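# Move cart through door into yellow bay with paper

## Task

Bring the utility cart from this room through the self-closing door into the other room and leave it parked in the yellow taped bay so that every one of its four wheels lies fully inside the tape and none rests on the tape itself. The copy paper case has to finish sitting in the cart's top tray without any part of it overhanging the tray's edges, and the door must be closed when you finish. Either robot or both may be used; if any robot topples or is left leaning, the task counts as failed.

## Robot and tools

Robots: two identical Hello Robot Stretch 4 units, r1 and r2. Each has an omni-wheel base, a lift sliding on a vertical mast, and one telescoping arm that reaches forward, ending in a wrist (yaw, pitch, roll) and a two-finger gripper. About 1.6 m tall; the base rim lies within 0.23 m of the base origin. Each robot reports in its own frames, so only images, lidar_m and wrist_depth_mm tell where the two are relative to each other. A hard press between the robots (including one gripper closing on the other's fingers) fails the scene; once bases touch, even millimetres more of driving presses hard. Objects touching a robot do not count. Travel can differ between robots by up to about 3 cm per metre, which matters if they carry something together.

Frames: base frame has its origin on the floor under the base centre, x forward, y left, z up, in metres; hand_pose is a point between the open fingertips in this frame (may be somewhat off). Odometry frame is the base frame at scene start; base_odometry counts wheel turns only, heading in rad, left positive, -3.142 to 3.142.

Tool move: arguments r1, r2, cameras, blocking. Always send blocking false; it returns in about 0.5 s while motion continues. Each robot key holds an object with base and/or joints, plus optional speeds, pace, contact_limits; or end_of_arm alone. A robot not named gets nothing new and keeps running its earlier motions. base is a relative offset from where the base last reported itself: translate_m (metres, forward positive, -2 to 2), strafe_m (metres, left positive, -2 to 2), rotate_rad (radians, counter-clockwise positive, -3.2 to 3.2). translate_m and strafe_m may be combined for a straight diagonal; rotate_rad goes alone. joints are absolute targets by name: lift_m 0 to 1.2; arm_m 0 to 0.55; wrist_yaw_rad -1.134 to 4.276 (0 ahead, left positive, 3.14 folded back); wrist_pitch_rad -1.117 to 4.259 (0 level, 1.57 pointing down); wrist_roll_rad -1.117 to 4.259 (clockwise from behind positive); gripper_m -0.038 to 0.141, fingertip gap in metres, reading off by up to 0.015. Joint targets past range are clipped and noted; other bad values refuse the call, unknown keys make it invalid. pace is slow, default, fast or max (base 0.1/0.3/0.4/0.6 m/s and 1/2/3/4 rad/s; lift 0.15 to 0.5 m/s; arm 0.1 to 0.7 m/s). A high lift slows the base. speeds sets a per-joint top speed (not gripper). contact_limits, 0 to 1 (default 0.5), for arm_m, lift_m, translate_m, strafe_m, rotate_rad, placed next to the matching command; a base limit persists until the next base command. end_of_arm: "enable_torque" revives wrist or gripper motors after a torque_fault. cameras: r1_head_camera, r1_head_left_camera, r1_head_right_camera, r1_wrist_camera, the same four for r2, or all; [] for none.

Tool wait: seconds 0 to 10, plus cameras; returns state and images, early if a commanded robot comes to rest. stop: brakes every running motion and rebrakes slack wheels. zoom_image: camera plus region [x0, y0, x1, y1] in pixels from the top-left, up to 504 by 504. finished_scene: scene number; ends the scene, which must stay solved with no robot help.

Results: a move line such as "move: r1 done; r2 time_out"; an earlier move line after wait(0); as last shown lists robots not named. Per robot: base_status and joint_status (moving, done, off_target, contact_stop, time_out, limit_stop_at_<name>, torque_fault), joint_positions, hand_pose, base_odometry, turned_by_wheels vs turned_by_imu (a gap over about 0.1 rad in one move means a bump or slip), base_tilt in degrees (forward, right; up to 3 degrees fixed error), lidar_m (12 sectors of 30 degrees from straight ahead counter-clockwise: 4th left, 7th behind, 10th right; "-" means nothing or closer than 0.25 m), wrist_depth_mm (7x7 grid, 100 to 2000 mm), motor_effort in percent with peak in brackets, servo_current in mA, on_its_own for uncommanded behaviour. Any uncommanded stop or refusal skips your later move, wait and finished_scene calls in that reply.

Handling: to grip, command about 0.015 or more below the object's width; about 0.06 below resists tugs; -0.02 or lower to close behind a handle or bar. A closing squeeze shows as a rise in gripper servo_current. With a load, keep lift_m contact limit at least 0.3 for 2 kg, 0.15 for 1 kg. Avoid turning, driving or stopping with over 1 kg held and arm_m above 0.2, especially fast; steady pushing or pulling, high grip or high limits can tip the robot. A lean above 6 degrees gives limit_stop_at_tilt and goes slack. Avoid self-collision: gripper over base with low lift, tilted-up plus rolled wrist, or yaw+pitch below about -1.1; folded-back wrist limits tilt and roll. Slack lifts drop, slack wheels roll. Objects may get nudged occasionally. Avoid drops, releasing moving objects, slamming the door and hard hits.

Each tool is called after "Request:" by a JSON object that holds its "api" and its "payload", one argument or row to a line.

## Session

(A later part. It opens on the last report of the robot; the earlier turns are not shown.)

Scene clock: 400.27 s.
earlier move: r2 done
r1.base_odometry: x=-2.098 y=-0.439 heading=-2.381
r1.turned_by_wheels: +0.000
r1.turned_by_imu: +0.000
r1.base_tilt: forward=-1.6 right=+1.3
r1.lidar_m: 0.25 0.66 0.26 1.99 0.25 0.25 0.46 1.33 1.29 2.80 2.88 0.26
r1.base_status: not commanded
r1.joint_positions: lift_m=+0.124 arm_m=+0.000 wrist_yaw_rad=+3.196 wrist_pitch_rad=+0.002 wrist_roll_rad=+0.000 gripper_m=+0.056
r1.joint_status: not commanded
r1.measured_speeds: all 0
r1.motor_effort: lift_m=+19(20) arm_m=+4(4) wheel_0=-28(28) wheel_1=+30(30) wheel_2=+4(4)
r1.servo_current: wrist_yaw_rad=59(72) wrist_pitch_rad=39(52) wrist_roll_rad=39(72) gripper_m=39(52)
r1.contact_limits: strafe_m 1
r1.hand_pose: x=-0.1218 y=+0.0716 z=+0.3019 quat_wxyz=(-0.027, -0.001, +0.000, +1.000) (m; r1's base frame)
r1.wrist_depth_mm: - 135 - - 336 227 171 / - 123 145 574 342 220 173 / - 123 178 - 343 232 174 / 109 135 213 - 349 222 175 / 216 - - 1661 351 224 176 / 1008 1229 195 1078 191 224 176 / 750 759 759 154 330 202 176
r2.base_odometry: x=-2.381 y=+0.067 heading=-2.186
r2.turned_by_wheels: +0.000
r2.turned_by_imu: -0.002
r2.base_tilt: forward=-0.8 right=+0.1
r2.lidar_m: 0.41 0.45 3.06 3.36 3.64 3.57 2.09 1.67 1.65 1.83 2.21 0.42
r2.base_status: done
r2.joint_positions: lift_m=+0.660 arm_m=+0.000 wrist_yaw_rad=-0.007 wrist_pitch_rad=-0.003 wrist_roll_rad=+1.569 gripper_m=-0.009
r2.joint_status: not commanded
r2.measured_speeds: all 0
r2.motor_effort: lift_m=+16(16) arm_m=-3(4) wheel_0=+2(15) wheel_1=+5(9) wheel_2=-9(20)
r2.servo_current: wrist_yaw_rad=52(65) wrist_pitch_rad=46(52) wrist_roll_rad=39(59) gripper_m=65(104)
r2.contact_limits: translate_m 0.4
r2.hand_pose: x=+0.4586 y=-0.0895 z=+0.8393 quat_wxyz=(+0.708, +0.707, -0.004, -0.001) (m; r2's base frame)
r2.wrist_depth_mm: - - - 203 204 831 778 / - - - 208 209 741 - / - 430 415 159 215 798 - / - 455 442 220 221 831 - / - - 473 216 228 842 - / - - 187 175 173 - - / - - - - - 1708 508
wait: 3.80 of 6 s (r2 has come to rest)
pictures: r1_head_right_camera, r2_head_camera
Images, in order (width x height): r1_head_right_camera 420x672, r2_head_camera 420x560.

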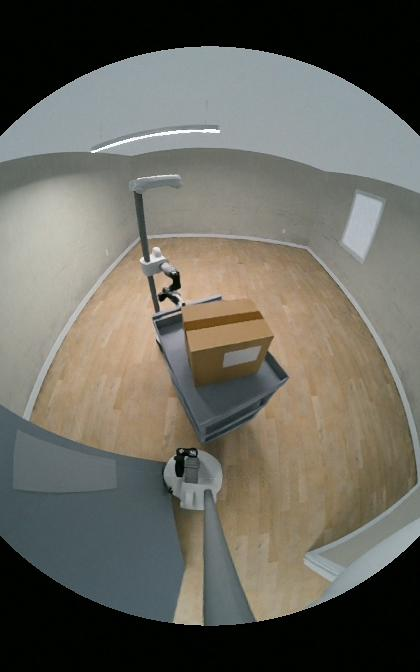

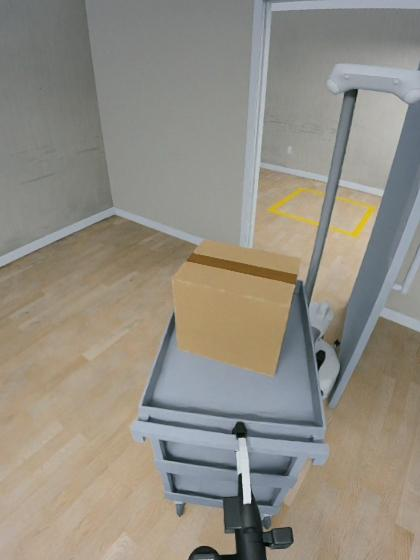

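Request:
{"api": "move", "payload": {
  "r2": {"base":{"translate_m":-0.2,"strafe_m":-0.12},"pace":"slow","contact_limits":{"translate_m":0.4}},
  "blocking": false,
  "cameras": []
}}

Request:
{"api": "wait", "payload": {
  "seconds": 6,
  "cameras": []
}}

Request:
{"api": "move", "payload": {
  "r2": {"base":{"rotate_rad":0.4},"pace":"slow"},
  "blocking": false,
  "cameras": []
}}

Request:
{"api": "wait", "payload": {
  "seconds": 3,
  "cameras": []
}}

Request:
{"api": "move", "payload": {
  "r2": {"base":{"strafe_m":-0.3},"pace":"slow","contact_limits":{"strafe_m":0.4}},
  "blocking": false,
  "cameras": []
}}

Request:
{"api": "wait", "payload": {
  "seconds": 5,
  "cameras": ["r2_head_camera","r1_head_right_camera"]
}}

Scene clock: 410.53 s.
move: r2 moving
r1: as last shown
r1.lidar_m: 0.25 0.62 0.25 2.01 0.25 0.25 0.47 1.32 1.31 2.81 2.89 0.27
r1.motor_effort: lift_m=+19(19) arm_m=+4(4) wheel_0=-27(28) wheel_1=+30(30) wheel_2=+4(4)
r1.servo_current: wrist_yaw_rad=46(59) wrist_pitch_rad=46(46) wrist_roll_rad=52(59) gripper_m=46(46)
r1.contact_limits: strafe_m 1
r1.wrist_depth_mm: - 135 - - 338 227 171 / - 122 144 564 342 219 172 / - 124 178 - 343 231 174 / 109 135 213 - 347 221 175 / 216 - - 1708 351 223 176 / 1008 1229 193 1060 191 224 176 / 750 750 750 153 329 203 177
r2.base_odometry: x=-2.380 y=+0.081 heading=-2.185
r2.turned_by_wheels: +0.001
r2.turned_by_imu: +0.001
r2.base_tilt: forward=-0.7 right=+0.1
r2.lidar_m: 0.41 0.46 3.08 3.38 3.63 3.60 2.08 1.68 1.66 1.81 2.24 0.42
r2.base_status: translate_m moving; strafe_m moving
r2.joint_positions: lift_m=+0.660 arm_m=+0.000 wrist_yaw_rad=-0.004 wrist_pitch_rad=-0.004 wrist_roll_rad=+1.569 gripper_m=-0.009
r2.joint_status: not commanded
r2.measured_speeds: translate_m=-0.048 strafe_m=-0.029 rotate_rad=+0.005 lift_m=+0.000 arm_m=+0.000 wrist_yaw_rad=+0.010 wrist_pitch_rad=+0.000 wrist_roll_rad=+0.000
r2.motor_effort: lift_m=+16(16) arm_m=-3(4) wheel_0=+0(5) wheel_1=-8(11) wheel_2=+9(11)
r2.servo_current: wrist_yaw_rad=52(65) wrist_pitch_rad=39(46) wrist_roll_rad=33(52) gripper_m=72(78)
r2.contact_limits: translate_m 0.4
r2.hand_pose: x=+0.4589 y=-0.0886 z=+0.8395 quat_wxyz=(+0.708, +0.707, -0.003, +0.000) (m; r2's base frame)
r2.wrist_depth_mm: - - - 203 204 842 759 / - - - 209 210 759 - / - 427 418 160 215 - - / - - 439 221 222 820 - / - - 477 202 229 842 - / - - 186 176 171 - - / - - - - - 1863 508
pictures: none
No camera images: "cameras" was empty.

Scene clock: 413.53 s.
earlier move: r2 done
r1.base_odometry: x=-2.098 y=-0.439 heading=-2.381
r1.turned_by_wheels: +0.000
r1.turned_by_imu: +0.000
r1.base_tilt: forward=-1.6 right=+1.3
r1.lidar_m: 0.38 0.57 0.25 2.00 0.25 0.25 0.46 1.31 1.32 2.81 2.92 0.53
r1.base_status: not commanded
r1.joint_positions: lift_m=+0.124 arm_m=+0.000 wrist_yaw_rad=+3.196 wrist_pitch_rad=+0.002 wrist_roll_rad=+0.000 gripper_m=+0.056
r1.joint_status: not commanded
r1.measured_speeds: all 0
r1.motor_effort: lift_m=+19(20) arm_m=+4(4) wheel_0=-28(28) wheel_1=+30(30) wheel_2=+4(4)
r1.servo_current: wrist_yaw_rad=52(78) wrist_pitch_rad=39(52) wrist_roll_rad=33(65) gripper_m=39(46)
r1.contact_limits: strafe_m 1
r1.hand_pose: x=-0.1218 y=+0.0716 z=+0.3019 quat_wxyz=(-0.027, -0.001, +0.000, +1.000) (m; r1's base frame)
r1.wrist_depth_mm: - 135 - - 336 228 172 / - 122 145 569 342 219 173 / - 124 179 - 345 232 174 / 110 136 213 - 351 221 175 / 216 - - 1661 353 223 175 / 1008 1229 193 1098 191 224 176 / 750 768 759 153 327 202 176
r2.base_odometry: x=-2.363 y=+0.299 heading=-2.186
r2.turned_by_wheels: -0.001
r2.turned_by_imu: +0.000
r2.base_tilt: forward=-0.7 right=+0.1
r2.lidar_m: 0.37 0.39 3.29 3.59 3.54 3.52 1.83 1.48 1.45 1.61 2.32 0.44
r2.base_status: done
r2.joint_positions: lift_m=+0.660 arm_m=+0.000 wrist_yaw_rad=+0.001 wrist_pitch_rad=-0.004 wrist_roll_rad=+1.569 gripper_m=-0.009
r2.joint_status: not commanded
r2.measured_speeds: all 0
r2.motor_effort: lift_m=+16(16) arm_m=-3(4) wheel_0=+0(13) wheel_1=-6(11) wheel_2=+5(16)
r2.servo_current: wrist_yaw_rad=46(65) wrist_pitch_rad=52(52) wrist_roll_rad=52(65) gripper_m=65(78)
r2.contact_limits: translate_m 0.4
r2.hand_pose: x=+0.4594 y=-0.0872 z=+0.8395 quat_wxyz=(+0.708, +0.707, -0.001, +0.002) (m; r2's base frame)
r2.wrist_depth_mm: - - - 190 251 254 258 / - - - 245 245 976 931 / - - - 241 242 1863 - / - - 445 237 237 842 - / - 459 452 236 236 809 - / - - 186 177 170 809 - / - 477 469 - 227 - -
wait: 3.00 of 6 s (r2 has come to rest)
pictures: none
No camera images: "cameras" was empty.

Scene clock: 414.03 s.
move: r2 moving
r1: as last shown
r1.lidar_m: 0.37 0.58 0.25 2.00 0.25 0.25 0.46 1.33 1.31 2.80 2.89 0.50
r1.motor_effort: lift_m=+19(19) arm_m=+4(4) wheel_0=-28(28) wheel_1=+30(30) wheel_2=+4(4)
r1.servo_current: wrist_yaw_rad=39(72) wrist_pitch_rad=46(46) wrist_roll_rad=59(65) gripper_m=39(46)
r1.contact_limits: strafe_m 1
r1.wrist_depth_mm: - 135 - - 338 227 171 / - 123 144 569 342 220 173 / - 124 179 - 345 233 174 / 109 135 213 - 345 222 175 / 216 - - 1661 353 223 176 / 1025 1205 193 1078 191 225 176 / 759 750 759 153 330 203 176
r2.base_odometry: x=-2.363 y=+0.300 heading=-2.062
r2.turned_by_wheels: +0.124
r2.turned_by_imu: +0.116
r2.base_tilt: forward=-0.7 right=+0.0
r2.lidar_m: 0.38 0.42 3.30 3.86 3.52 2.91 1.70 1.43 1.45 1.69 2.28 0.42
r2.base_status: rotate_rad moving
r2.joint_positions: lift_m=+0.660 arm_m=+0.000 wrist_yaw_rad=-0.014 wrist_pitch_rad=-0.004 wrist_roll_rad=+1.569 gripper_m=-0.009
r2.joint_status: not commanded
r2.measured_speeds: translate_m=-0.001 strafe_m=-0.001 rotate_rad=+0.490 lift_m=+0.000 arm_m=+0.000 wrist_yaw_rad=+0.000 wrist_pitch_rad=+0.000 wrist_roll_rad=+0.000
r2.motor_effort: lift_m=+16(16) arm_m=-3(4) wheel_0=-14(18) wheel_1=-8(11) wheel_2=-19(19)
r2.servo_current: wrist_yaw_rad=91(91) wrist_pitch_rad=46(52) wrist_roll_rad=39(52) gripper_m=59(72)
r2.hand_pose: x=+0.4580 y=-0.0915 z=+0.8395 quat_wxyz=(+0.708, +0.706, -0.006, -0.004) (m; r2's base frame)
r2.wrist_depth_mm: - - - 173 230 976 891 / - - - 231 229 1182 - / - - - 232 230 809 - / - 452 439 232 231 831 - / - - 455 197 231 820 - / - - 186 174 170 820 - / - - 488 - - - -
pictures: none
No camera images: "cameras" was empty.

Scene clock: 415.10 s.
earlier move: r2 done
r1.base_odometry: x=-2.098 y=-0.439 heading=-2.381
r1.turned_by_wheels: +0.000
r1.turned_by_imu: +0.000
r1.base_tilt: forward=-1.6 right=+1.3
r1.lidar_m: 0.42 0.68 0.25 1.99 0.25 0.25 0.46 1.35 1.30 2.79 2.89 0.55
r1.base_status: not commanded
r1.joint_positions: lift_m=+0.124 arm_m=+0.000 wrist_yaw_rad=+3.196 wrist_pitch_rad=+0.002 wrist_roll_rad=+0.000 gripper_m=+0.056
r1.joint_status: not commanded
r1.measured_speeds: all 0
r1.motor_effort: lift_m=+19(19) arm_m=+4(4) wheel_0=-27(28) wheel_1=+30(30) wheel_2=+4(4)
r1.servo_current: wrist_yaw_rad=59(72) wrist_pitch_rad=39(52) wrist_roll_rad=39(65) gripper_m=39(52)
r1.contact_limits: strafe_m 1
r1.hand_pose: x=-0.1218 y=+0.0716 z=+0.3019 quat_wxyz=(-0.027, -0.001, +0.000, +1.000) (m; r1's base frame)
r1.wrist_depth_mm: - 135 - - 336 227 171 / - 122 144 569 342 220 172 / - 124 178 - 345 231 174 / 109 135 213 - 349 221 175 / 216 - - 1661 353 224 176 / 1025 1229 193 1078 191 224 176 / 741 759 759 153 330 202 177
r2.base_odometry: x=-2.363 y=+0.300 heading=-1.787
r2.turned_by_wheels: +0.275
r2.turned_by_imu: +0.266
r2.base_tilt: forward=-0.7 right=+0.1
r2.lidar_m: 0.45 3.27 3.46 3.62 3.49 2.05 1.51 1.46 1.51 2.13 1.27 0.38
r2.base_status: done
r2.joint_positions: lift_m=+0.660 arm_m=+0.000 wrist_yaw_rad=-0.007 wrist_pitch_rad=-0.004 wrist_roll_rad=+1.569 gripper_m=-0.009
r2.joint_status: not commanded
r2.measured_speeds: all 0
r2.motor_effort: lift_m=+16(16) arm_m=-4(4) wheel_0=-4(18) wheel_1=-3(11) wheel_2=-9(20)
r2.servo_current: wrist_yaw_rad=59(91) wrist_pitch_rad=46(52) wrist_roll_rad=59(59) gripper_m=72(78)
r2.hand_pose: x=+0.4587 y=-0.0894 z=+0.8395 quat_wxyz=(+0.708, +0.707, -0.004, -0.001) (m; r2's base frame)
r2.wrist_depth_mm: - 370 108 154 158 676 - / - 379 117 166 170 - - / - 436 404 180 185 - - / - - 477 195 202 - - / - - 559 154 223 - - / - - 185 182 171 1863 492 / - - - - - 1708 1281
wait: 1.07 of 3 s (r2 has come to rest)
pictures: none
No camera images: "cameras" was empty.

Scene clock: 415.60 s.
move: r2 moving
r1: as last shown
r1.lidar_m: 0.41 0.65 0.25 1.99 0.25 0.25 0.46 1.33 1.29 2.78 2.86 0.54
r1.motor_effort: lift_m=+19(19) arm_m=+4(4) wheel_0=-28(28) wheel_1=+30(30) wheel_2=+4(4)
r1.servo_current: wrist_yaw_rad=46(59) wrist_pitch_rad=52(52) wrist_roll_rad=52(59) gripper_m=46(46)
r1.contact_limits: strafe_m 1
r1.wrist_depth_mm: - 135 - - 338 226 172 / - 123 145 564 340 220 173 / - 124 178 - 347 232 174 / 109 135 213 - 351 223 175 / 216 - - 1708 353 223 176 / 1025 1229 193 1078 191 224 176 / 750 759 750 153 329 202 176
r2.base_odometry: x=-2.377 y=+0.303 heading=-1.787
r2.turned_by_wheels: +0.000
r2.turned_by_imu: +0.001
r2.base_tilt: forward=-0.7 right=+0.1
r2.lidar_m: 0.46 3.28 3.46 3.65 3.53 2.02 1.49 1.43 1.54 2.15 1.28 0.34
r2.base_status: strafe_m moving
r2.joint_positions: lift_m=+0.660 arm_m=+0.000 wrist_yaw_rad=-0.002 wrist_pitch_rad=-0.004 wrist_roll_rad=+1.569 gripper_m=-0.009
r2.joint_status: not commanded
r2.measured_speeds: translate_m=-0.001 strafe_m=-0.056 rotate_rad=+0.004 lift_m=+0.000 arm_m=+0.000 wrist_yaw_rad=+0.028 wrist_pitch_rad=+0.000 wrist_roll_rad=+0.000
r2.motor_effort: lift_m=+16(16) arm_m=-4(4) wheel_0=+10(12) wheel_1=-6(8) wheel_2=-1(6)
r2.servo_current: wrist_yaw_rad=52(59) wrist_pitch_rad=39(46) wrist_roll_rad=39(59) gripper_m=65(72)
r2.contact_limits: strafe_m 0.4
r2.hand_pose: x=+0.4592 y=-0.0879 z=+0.8395 quat_wxyz=(+0.708, +0.707, -0.002, +0.001) (m; r2's base frame)
r2.wrist_depth_mm: - 355 351 150 154 676 - / - 377 112 112 167 741 - / - 442 407 179 182 - - / - - 466 193 200 - - / - - - 151 217 1863 - / - - 185 170 170 1921 488 / - - - - - 1708 1336
pictures: none
No camera images: "cameras" was empty.

Scene clock: 419.23 s.
earlier move: r2 done
r1.base_odometry: x=-2.098 y=-0.439 heading=-2.381
r1.turned_by_wheels: +0.000
r1.turned_by_imu: +0.000
r1.base_tilt: forward=-1.6 right=+1.3
r1.lidar_m: 0.25 0.36 0.25 1.98 0.25 0.25 0.46 1.35 1.28 2.80 2.89 0.31
r1.base_status: not commanded
r1.joint_positions: lift_m=+0.124 arm_m=+0.000 wrist_yaw_rad=+3.196 wrist_pitch_rad=+0.002 wrist_roll_rad=+0.000 gripper_m=+0.056
r1.joint_status: not commanded
r1.measured_speeds: all 0
r1.motor_effort: lift_m=+19(20) arm_m=+4(4) wheel_0=-28(28) wheel_1=+30(30) wheel_2=+3(4)
r1.servo_current: wrist_yaw_rad=46(72) wrist_pitch_rad=46(52) wrist_roll_rad=52(72) gripper_m=39(46)
r1.contact_limits: strafe_m 1
r1.hand_pose: x=-0.1218 y=+0.0716 z=+0.3019 quat_wxyz=(-0.027, -0.001, +0.000, +1.000) (m; r1's base frame)
r1.wrist_depth_mm: - 135 - - 338 227 171 / - 122 145 569 342 219 173 / - 124 179 - 345 232 174 / 109 135 213 - 349 220 175 / 216 - - 1708 351 223 176 / 1008 1229 193 1098 191 224 176 / 759 750 768 153 330 202 176
r2.base_odometry: x=-2.656 y=+0.364 heading=-1.787
r2.turned_by_wheels: +0.000
r2.turned_by_imu: +0.002
r2.base_tilt: forward=-0.7 right=+0.1
r2.lidar_m: 0.42 0.48 3.61 3.92 3.77 1.87 1.37 1.29 1.38 1.93 1.11 0.41
r2.base_status: done
r2.joint_positions: lift_m=+0.660 arm_m=+0.000 wrist_yaw_rad=+0.008 wrist_pitch_rad=-0.004 wrist_roll_rad=+1.569 gripper_m=-0.009
r2.joint_status: not commanded
r2.measured_speeds: all 0
r2.motor_effort: lift_m=+16(16) arm_m=+4(4) wheel_0=+6(18) wheel_1=-5(8) wheel_2=+1(6)
r2.servo_current: wrist_yaw_rad=46(65) wrist_pitch_rad=46(52) wrist_roll_rad=65(65) gripper_m=72(78)
r2.contact_limits: strafe_m 0.4
r2.hand_pose: x=+0.4600 y=-0.0851 z=+0.8396 quat_wxyz=(+0.708, +0.707, +0.001, +0.004) (m; r2's base frame)
r2.wrist_depth_mm: - - - 139 191 750 - / - - 484 196 198 750 - / - 424 415 204 208 788 - / - 469 452 213 217 820 - / - - 496 224 227 - - / - - 186 175 169 - - / - - - - - 1708 480
wait: 3.63 of 5 s (r2 has come to rest)
pictures: r1_head_right_camera, r2_head_camera
Images, in order (width x height): r1_head_right_camera 420x672, r2_head_camera 420x560.

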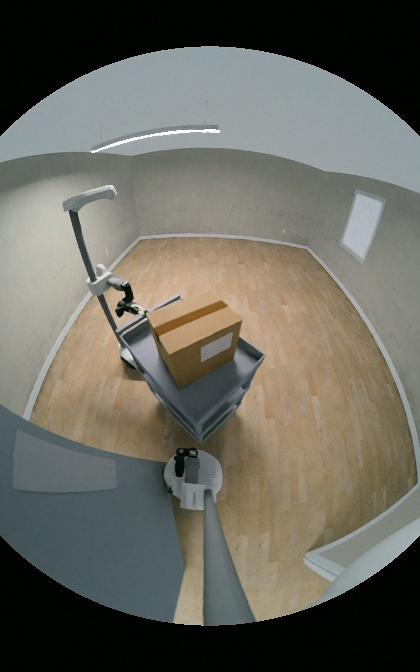

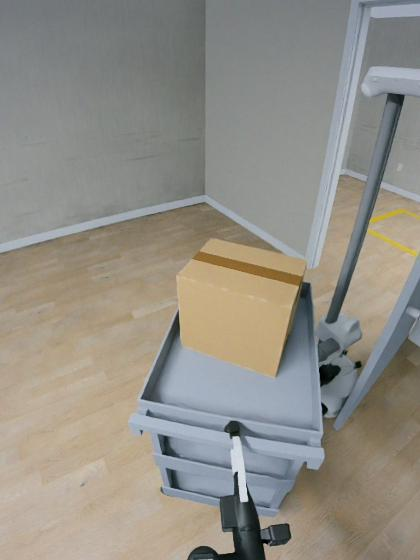

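Request:
{"api": "move", "payload": {
  "r2": {"base":{"translate_m":0.35,"strafe_m":0.08},"pace":"slow","contact_limits":{"translate_m":0.3}},
  "blocking": false,
  "cameras": []
}}

Request:
{"api": "wait", "payload": {
  "seconds": 6,
  "cameras": ["r2_head_camera","r1_head_right_camera"]
}}

Scene clock: 426.37 s.
move: r2 moving
r1: as last shown
r1.lidar_m: 0.25 0.35 0.25 1.98 0.25 0.26 0.45 1.33 1.30 2.79 2.90 0.29
r1.motor_effort: lift_m=+19(20) arm_m=+4(4) wheel_0=-27(28) wheel_1=+30(30) wheel_2=+4(4)
r1.servo_current: wrist_yaw_rad=59(65) wrist_pitch_rad=39(46) wrist_roll_rad=46(65) gripper_m=46(46)
r1.contact_limits: strafe_m 1
r1.wrist_depth_mm: - 135 - - 338 229 171 / - 122 144 569 340 219 173 / - 124 178 - 343 231 174 / 109 136 213 - 349 221 175 / 216 - - 1661 355 224 176 / 1042 1229 194 1060 191 224 176 / 741 768 750 153 330 203 176
r2.base_odometry: x=-2.656 y=+0.351 heading=-1.786
r2.turned_by_wheels: +0.000
r2.turned_by_imu: +0.001
r2.base_tilt: forward=-0.7 right=+0.0
r2.lidar_m: 0.41 0.47 3.60 3.95 3.77 1.89 1.36 1.32 1.37 1.96 1.16 0.41
r2.base_status: translate_m moving; strafe_m moving
r2.joint_positions: lift_m=+0.660 arm_m=+0.000 wrist_yaw_rad=+0.003 wrist_pitch_rad=-0.004 wrist_roll_rad=+1.569 gripper_m=-0.009
r2.joint_status: not commanded
r2.measured_speeds: translate_m=+0.049 strafe_m=+0.011 rotate_rad=+0.001 lift_m=+0.000 arm_m=+0.000 wrist_yaw_rad=-0.015 wrist_pitch_rad=+0.000 wrist_roll_rad=+0.000
r2.motor_effort: lift_m=+16(16) arm_m=+4(4) wheel_0=+11(13) wheel_1=+8(10) wheel_2=-14(14)
r2.servo_current: wrist_yaw_rad=26(72) wrist_pitch_rad=46(46) wrist_roll_rad=46(59) gripper_m=59(78)
r2.contact_limits: translate_m 0.3
r2.hand_pose: x=+0.4595 y=-0.0866 z=+0.8396 quat_wxyz=(+0.708, +0.707, -0.001, +0.002) (m; r2's base frame)
r2.wrist_depth_mm: - - - 139 191 1537 - / - - 452 196 198 759 - / - 424 413 204 206 788 - / - 466 439 213 216 820 - / - - 480 223 225 - - / - - 187 173 171 - - / - - - - - 1708 492
pictures: none
No camera images: "cameras" was empty.

Scene clock: 428.83 s.
earlier move: r2 contact_stop
r1.base_odometry: x=-2.097 y=-0.439 heading=-2.381
r1.turned_by_wheels: +0.000
r1.turned_by_imu: -0.001
r1.base_tilt: forward=-1.6 right=+1.3
r1.lidar_m: 0.25 0.57 0.25 1.99 0.25 0.25 0.46 1.34 1.30 2.79 0.55 0.25
r1.base_status: not commanded
r1.joint_positions: lift_m=+0.124 arm_m=+0.000 wrist_yaw_rad=+3.196 wrist_pitch_rad=+0.002 wrist_roll_rad=+0.000 gripper_m=+0.056
r1.joint_status: not commanded
r1.measured_speeds: all 0
r1.motor_effort: lift_m=+19(20) arm_m=+4(4) wheel_0=-18(28) wheel_1=+27(30) wheel_2=+1(6)
r1.servo_current: wrist_yaw_rad=52(65) wrist_pitch_rad=46(52) wrist_roll_rad=46(65) gripper_m=39(46)
r1.contact_limits: strafe_m 1
r1.hand_pose: x=-0.1218 y=+0.0716 z=+0.3019 quat_wxyz=(-0.027, -0.001, +0.000, +1.000) (m; r1's base frame)
r1.wrist_depth_mm: - 135 - - 336 228 171 / - 124 146 564 340 219 172 / - 124 190 - 343 231 173 / 110 136 202 - 347 220 175 / 216 - - 1618 351 224 175 / 1008 1205 193 1025 191 223 176 / 759 759 750 153 329 203 176
r2.base_odometry: x=-2.648 y=+0.161 heading=-1.748
r2.turned_by_wheels: +0.039
r2.turned_by_imu: +0.118
r2.base_tilt: forward=-0.7 right=+0.1
r2.lidar_m: 0.46 3.23 3.53 3.83 3.78 1.93 1.53 1.49 1.64 2.03 0.97 0.34
r2.base_status: translate_m contact_stop (by the wheels' count: +0.196 of +0.350); strafe_m contact_stop (by the wheels' count: +0.051 of +0.080)
r2.joint_positions: lift_m=+0.660 arm_m=+0.000 wrist_yaw_rad=+0.003 wrist_pitch_rad=-0.004 wrist_roll_rad=+1.569 gripper_m=-0.009
r2.joint_status: not commanded
r2.measured_speeds: all 0
r2.on_its_own: the wheels are slack since a contact_stop
r2.motor_effort: lift_m=+15(16) arm_m=+4(4) wheel_0=+0(25) wheel_1=+0(13) wheel_2=+0(17)
r2.servo_current: wrist_yaw_rad=52(78) wrist_pitch_rad=46(52) wrist_roll_rad=52(59) gripper_m=59(78)
r2.contact_limits: translate_m 0.3
r2.hand_pose: x=+0.4595 y=-0.0866 z=+0.8396 quat_wxyz=(+0.708, +0.707, +0.000, +0.002) (m; r2's base frame)
r2.wrist_depth_mm: - 322 - 132 132 - - / - 377 - - 147 - - / - 462 - 165 165 - - / - - 115 178 188 - - / - - - 134 217 1863 512 / - - 177 163 182 1863 473 / - - - - 297 384 415
wait: 2.47 of 6 s (r2 has come to rest)
pictures: r1_head_right_camera, r2_head_camera
Images, in order (width x height): r1_head_right_camera 420x672, r2_head_camera 420x560.

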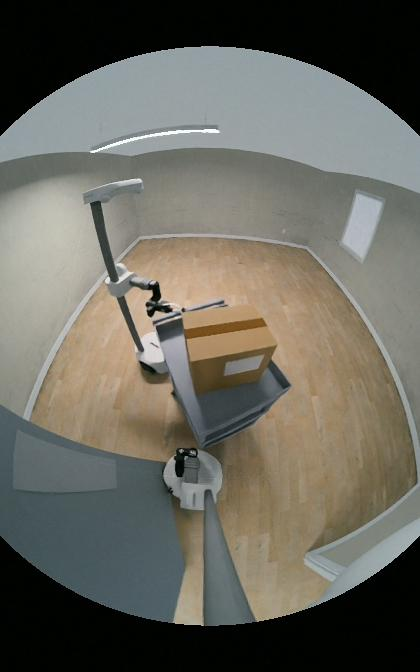

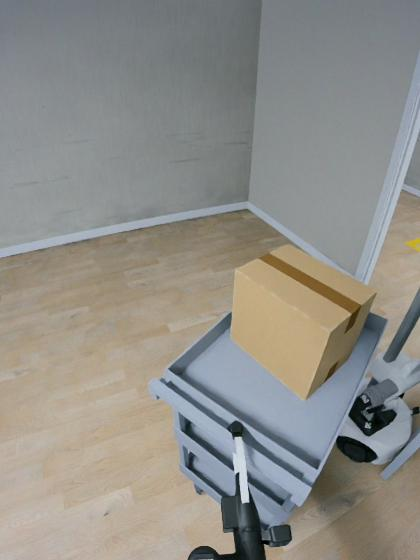

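Request:
{"api": "move", "payload": {
  "r2": {"base":{"translate_m":-0.5,"strafe_m":0.15},"pace":"slow","contact_limits":{"translate_m":0.4}},
  "blocking": false,
  "cameras": []
}}

Request:
{"api": "wait", "payload": {
  "seconds": 8,
  "cameras": ["r2_head_camera","r1_head_right_camera"]
}}

Scene clock: 435.93 s.
move: r2 moving
r1: as last shown
r1.turned_by_imu: +0.000
r1.lidar_m: 0.25 0.56 0.25 1.98 0.25 0.25 0.44 1.32 1.30 2.80 0.61 0.25
r1.motor_effort: lift_m=+19(19) arm_m=+4(4) wheel_0=-18(19) wheel_1=+27(27) wheel_2=+1(1)
r1.servo_current: wrist_yaw_rad=59(59) wrist_pitch_rad=46(46) wrist_roll_rad=39(52) gripper_m=39(46)
r1.contact_limits: strafe_m 1
r1.wrist_depth_mm: - 135 - - 336 227 171 / - 124 146 559 340 219 172 / - 124 190 - 343 231 174 / 110 136 202 - 347 221 175 / 216 - - 1708 349 222 176 / 1008 1229 193 991 190 224 175 / 750 759 750 153 327 202 176
r2.base_odometry: x=-2.643 y=+0.172 heading=-1.748
r2.turned_by_wheels: -0.001
r2.turned_by_imu: +0.000
r2.base_tilt: forward=-0.7 right=+0.0
r2.lidar_m: 0.47 3.24 3.54 3.83 3.79 1.94 1.51 1.47 1.66 2.04 0.99 0.35
r2.base_status: translate_m moving; strafe_m moving
r2.joint_positions: lift_m=+0.660 arm_m=+0.000 wrist_yaw_rad=+0.000 wrist_pitch_rad=-0.004 wrist_roll_rad=+1.569 gripper_m=-0.009
r2.joint_status: not commanded
r2.measured_speeds: translate_m=-0.048 strafe_m=+0.014 rotate_rad=-0.003 lift_m=+0.000 arm_m=+0.000 wrist_yaw_rad=-0.021 wrist_pitch_rad=+0.000 wrist_roll_rad=+0.000
r2.motor_effort: lift_m=+15(15) arm_m=+4(4) wheel_0=-12(13) wheel_1=-7(8) wheel_2=+10(11)
r2.servo_current: wrist_yaw_rad=46(59) wrist_pitch_rad=39(52) wrist_roll_rad=33(59) gripper_m=65(65)
r2.contact_limits: translate_m 0.4
r2.hand_pose: x=+0.4592 y=-0.0875 z=+0.8396 quat_wxyz=(+0.708, +0.707, -0.002, +0.001) (m; r2's base frame)
r2.wrist_depth_mm: - 334 - 139 140 - - / - 375 - - 153 - - / - 473 413 172 171 - - / - - 121 121 193 - - / - - - 141 221 1863 525 / - - 183 169 173 1863 480 / - - - - 293 1499 1229
pictures: none
No camera images: "cameras" was empty.

Scene clock: 441.90 s.
earlier move: r2 done
r1.base_odometry: x=-2.097 y=-0.439 heading=-2.381
r1.turned_by_wheels: +0.000
r1.turned_by_imu: +0.000
r1.base_tilt: forward=-1.6 right=+1.3
r1.lidar_m: 0.61 0.60 0.25 1.98 0.25 0.25 0.45 1.34 1.30 2.79 2.91 3.87
r1.base_status: not commanded
r1.joint_positions: lift_m=+0.124 arm_m=+0.000 wrist_yaw_rad=+3.196 wrist_pitch_rad=+0.002 wrist_roll_rad=+0.000 gripper_m=+0.056
r1.joint_status: not commanded
r1.measured_speeds: all 0
r1.motor_effort: lift_m=+19(20) arm_m=+4(4) wheel_0=-18(19) wheel_1=+27(28) wheel_2=+1(1)
r1.servo_current: wrist_yaw_rad=52(72) wrist_pitch_rad=39(52) wrist_roll_rad=52(65) gripper_m=46(52)
r1.contact_limits: strafe_m 1
r1.hand_pose: x=-0.1218 y=+0.0716 z=+0.3019 quat_wxyz=(-0.027, -0.001, +0.000, +1.000) (m; r1's base frame)
r1.wrist_depth_mm: - 135 - - 336 227 171 / - 124 146 559 340 219 172 / - 124 190 - 343 231 173 / 110 136 202 - 347 221 175 / 216 - - 1661 349 222 176 / 991 1205 193 1008 191 224 176 / 750 759 759 154 327 202 175
r2.base_odometry: x=-2.413 y=+0.627 heading=-1.747
r2.turned_by_wheels: +0.001
r2.turned_by_imu: +0.003
r2.base_tilt: forward=-0.7 right=+0.1
r2.lidar_m: 0.45 0.55 3.99 3.49 2.83 1.39 1.10 1.08 1.23 1.88 1.45 0.36
r2.base_status: done
r2.joint_positions: lift_m=+0.660 arm_m=+0.000 wrist_yaw_rad=+0.005 wrist_pitch_rad=-0.004 wrist_roll_rad=+1.569 gripper_m=-0.009
r2.joint_status: not commanded
r2.measured_speeds: all 0
r2.motor_effort: lift_m=+15(15) arm_m=-4(4) wheel_0=-3(17) wheel_1=-5(9) wheel_2=+11(15)
r2.servo_current: wrist_yaw_rad=59(65) wrist_pitch_rad=46(52) wrist_roll_rad=39(59) gripper_m=65(72)
r2.contact_limits: translate_m 0.4
r2.hand_pose: x=+0.4597 y=-0.0861 z=+0.8396 quat_wxyz=(+0.708, +0.707, +0.000, +0.003) (m; r2's base frame)
r2.wrist_depth_mm: - 379 - - 149 - - / - 373 108 158 163 - - / - 436 402 173 178 - - / - - 469 190 197 - - / - - 569 147 220 - - / - - 183 169 171 1863 504 / - - - - - 1618 1308
wait: 5.97 of 8 s (r2 has come to rest)
pictures: r1_head_right_camera, r2_head_camera
Images, in order (width x height): r1_head_right_camera 420x672, r2_head_camera 420x560.

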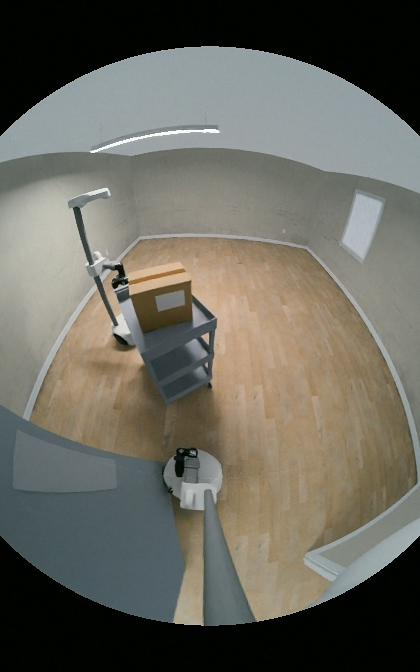

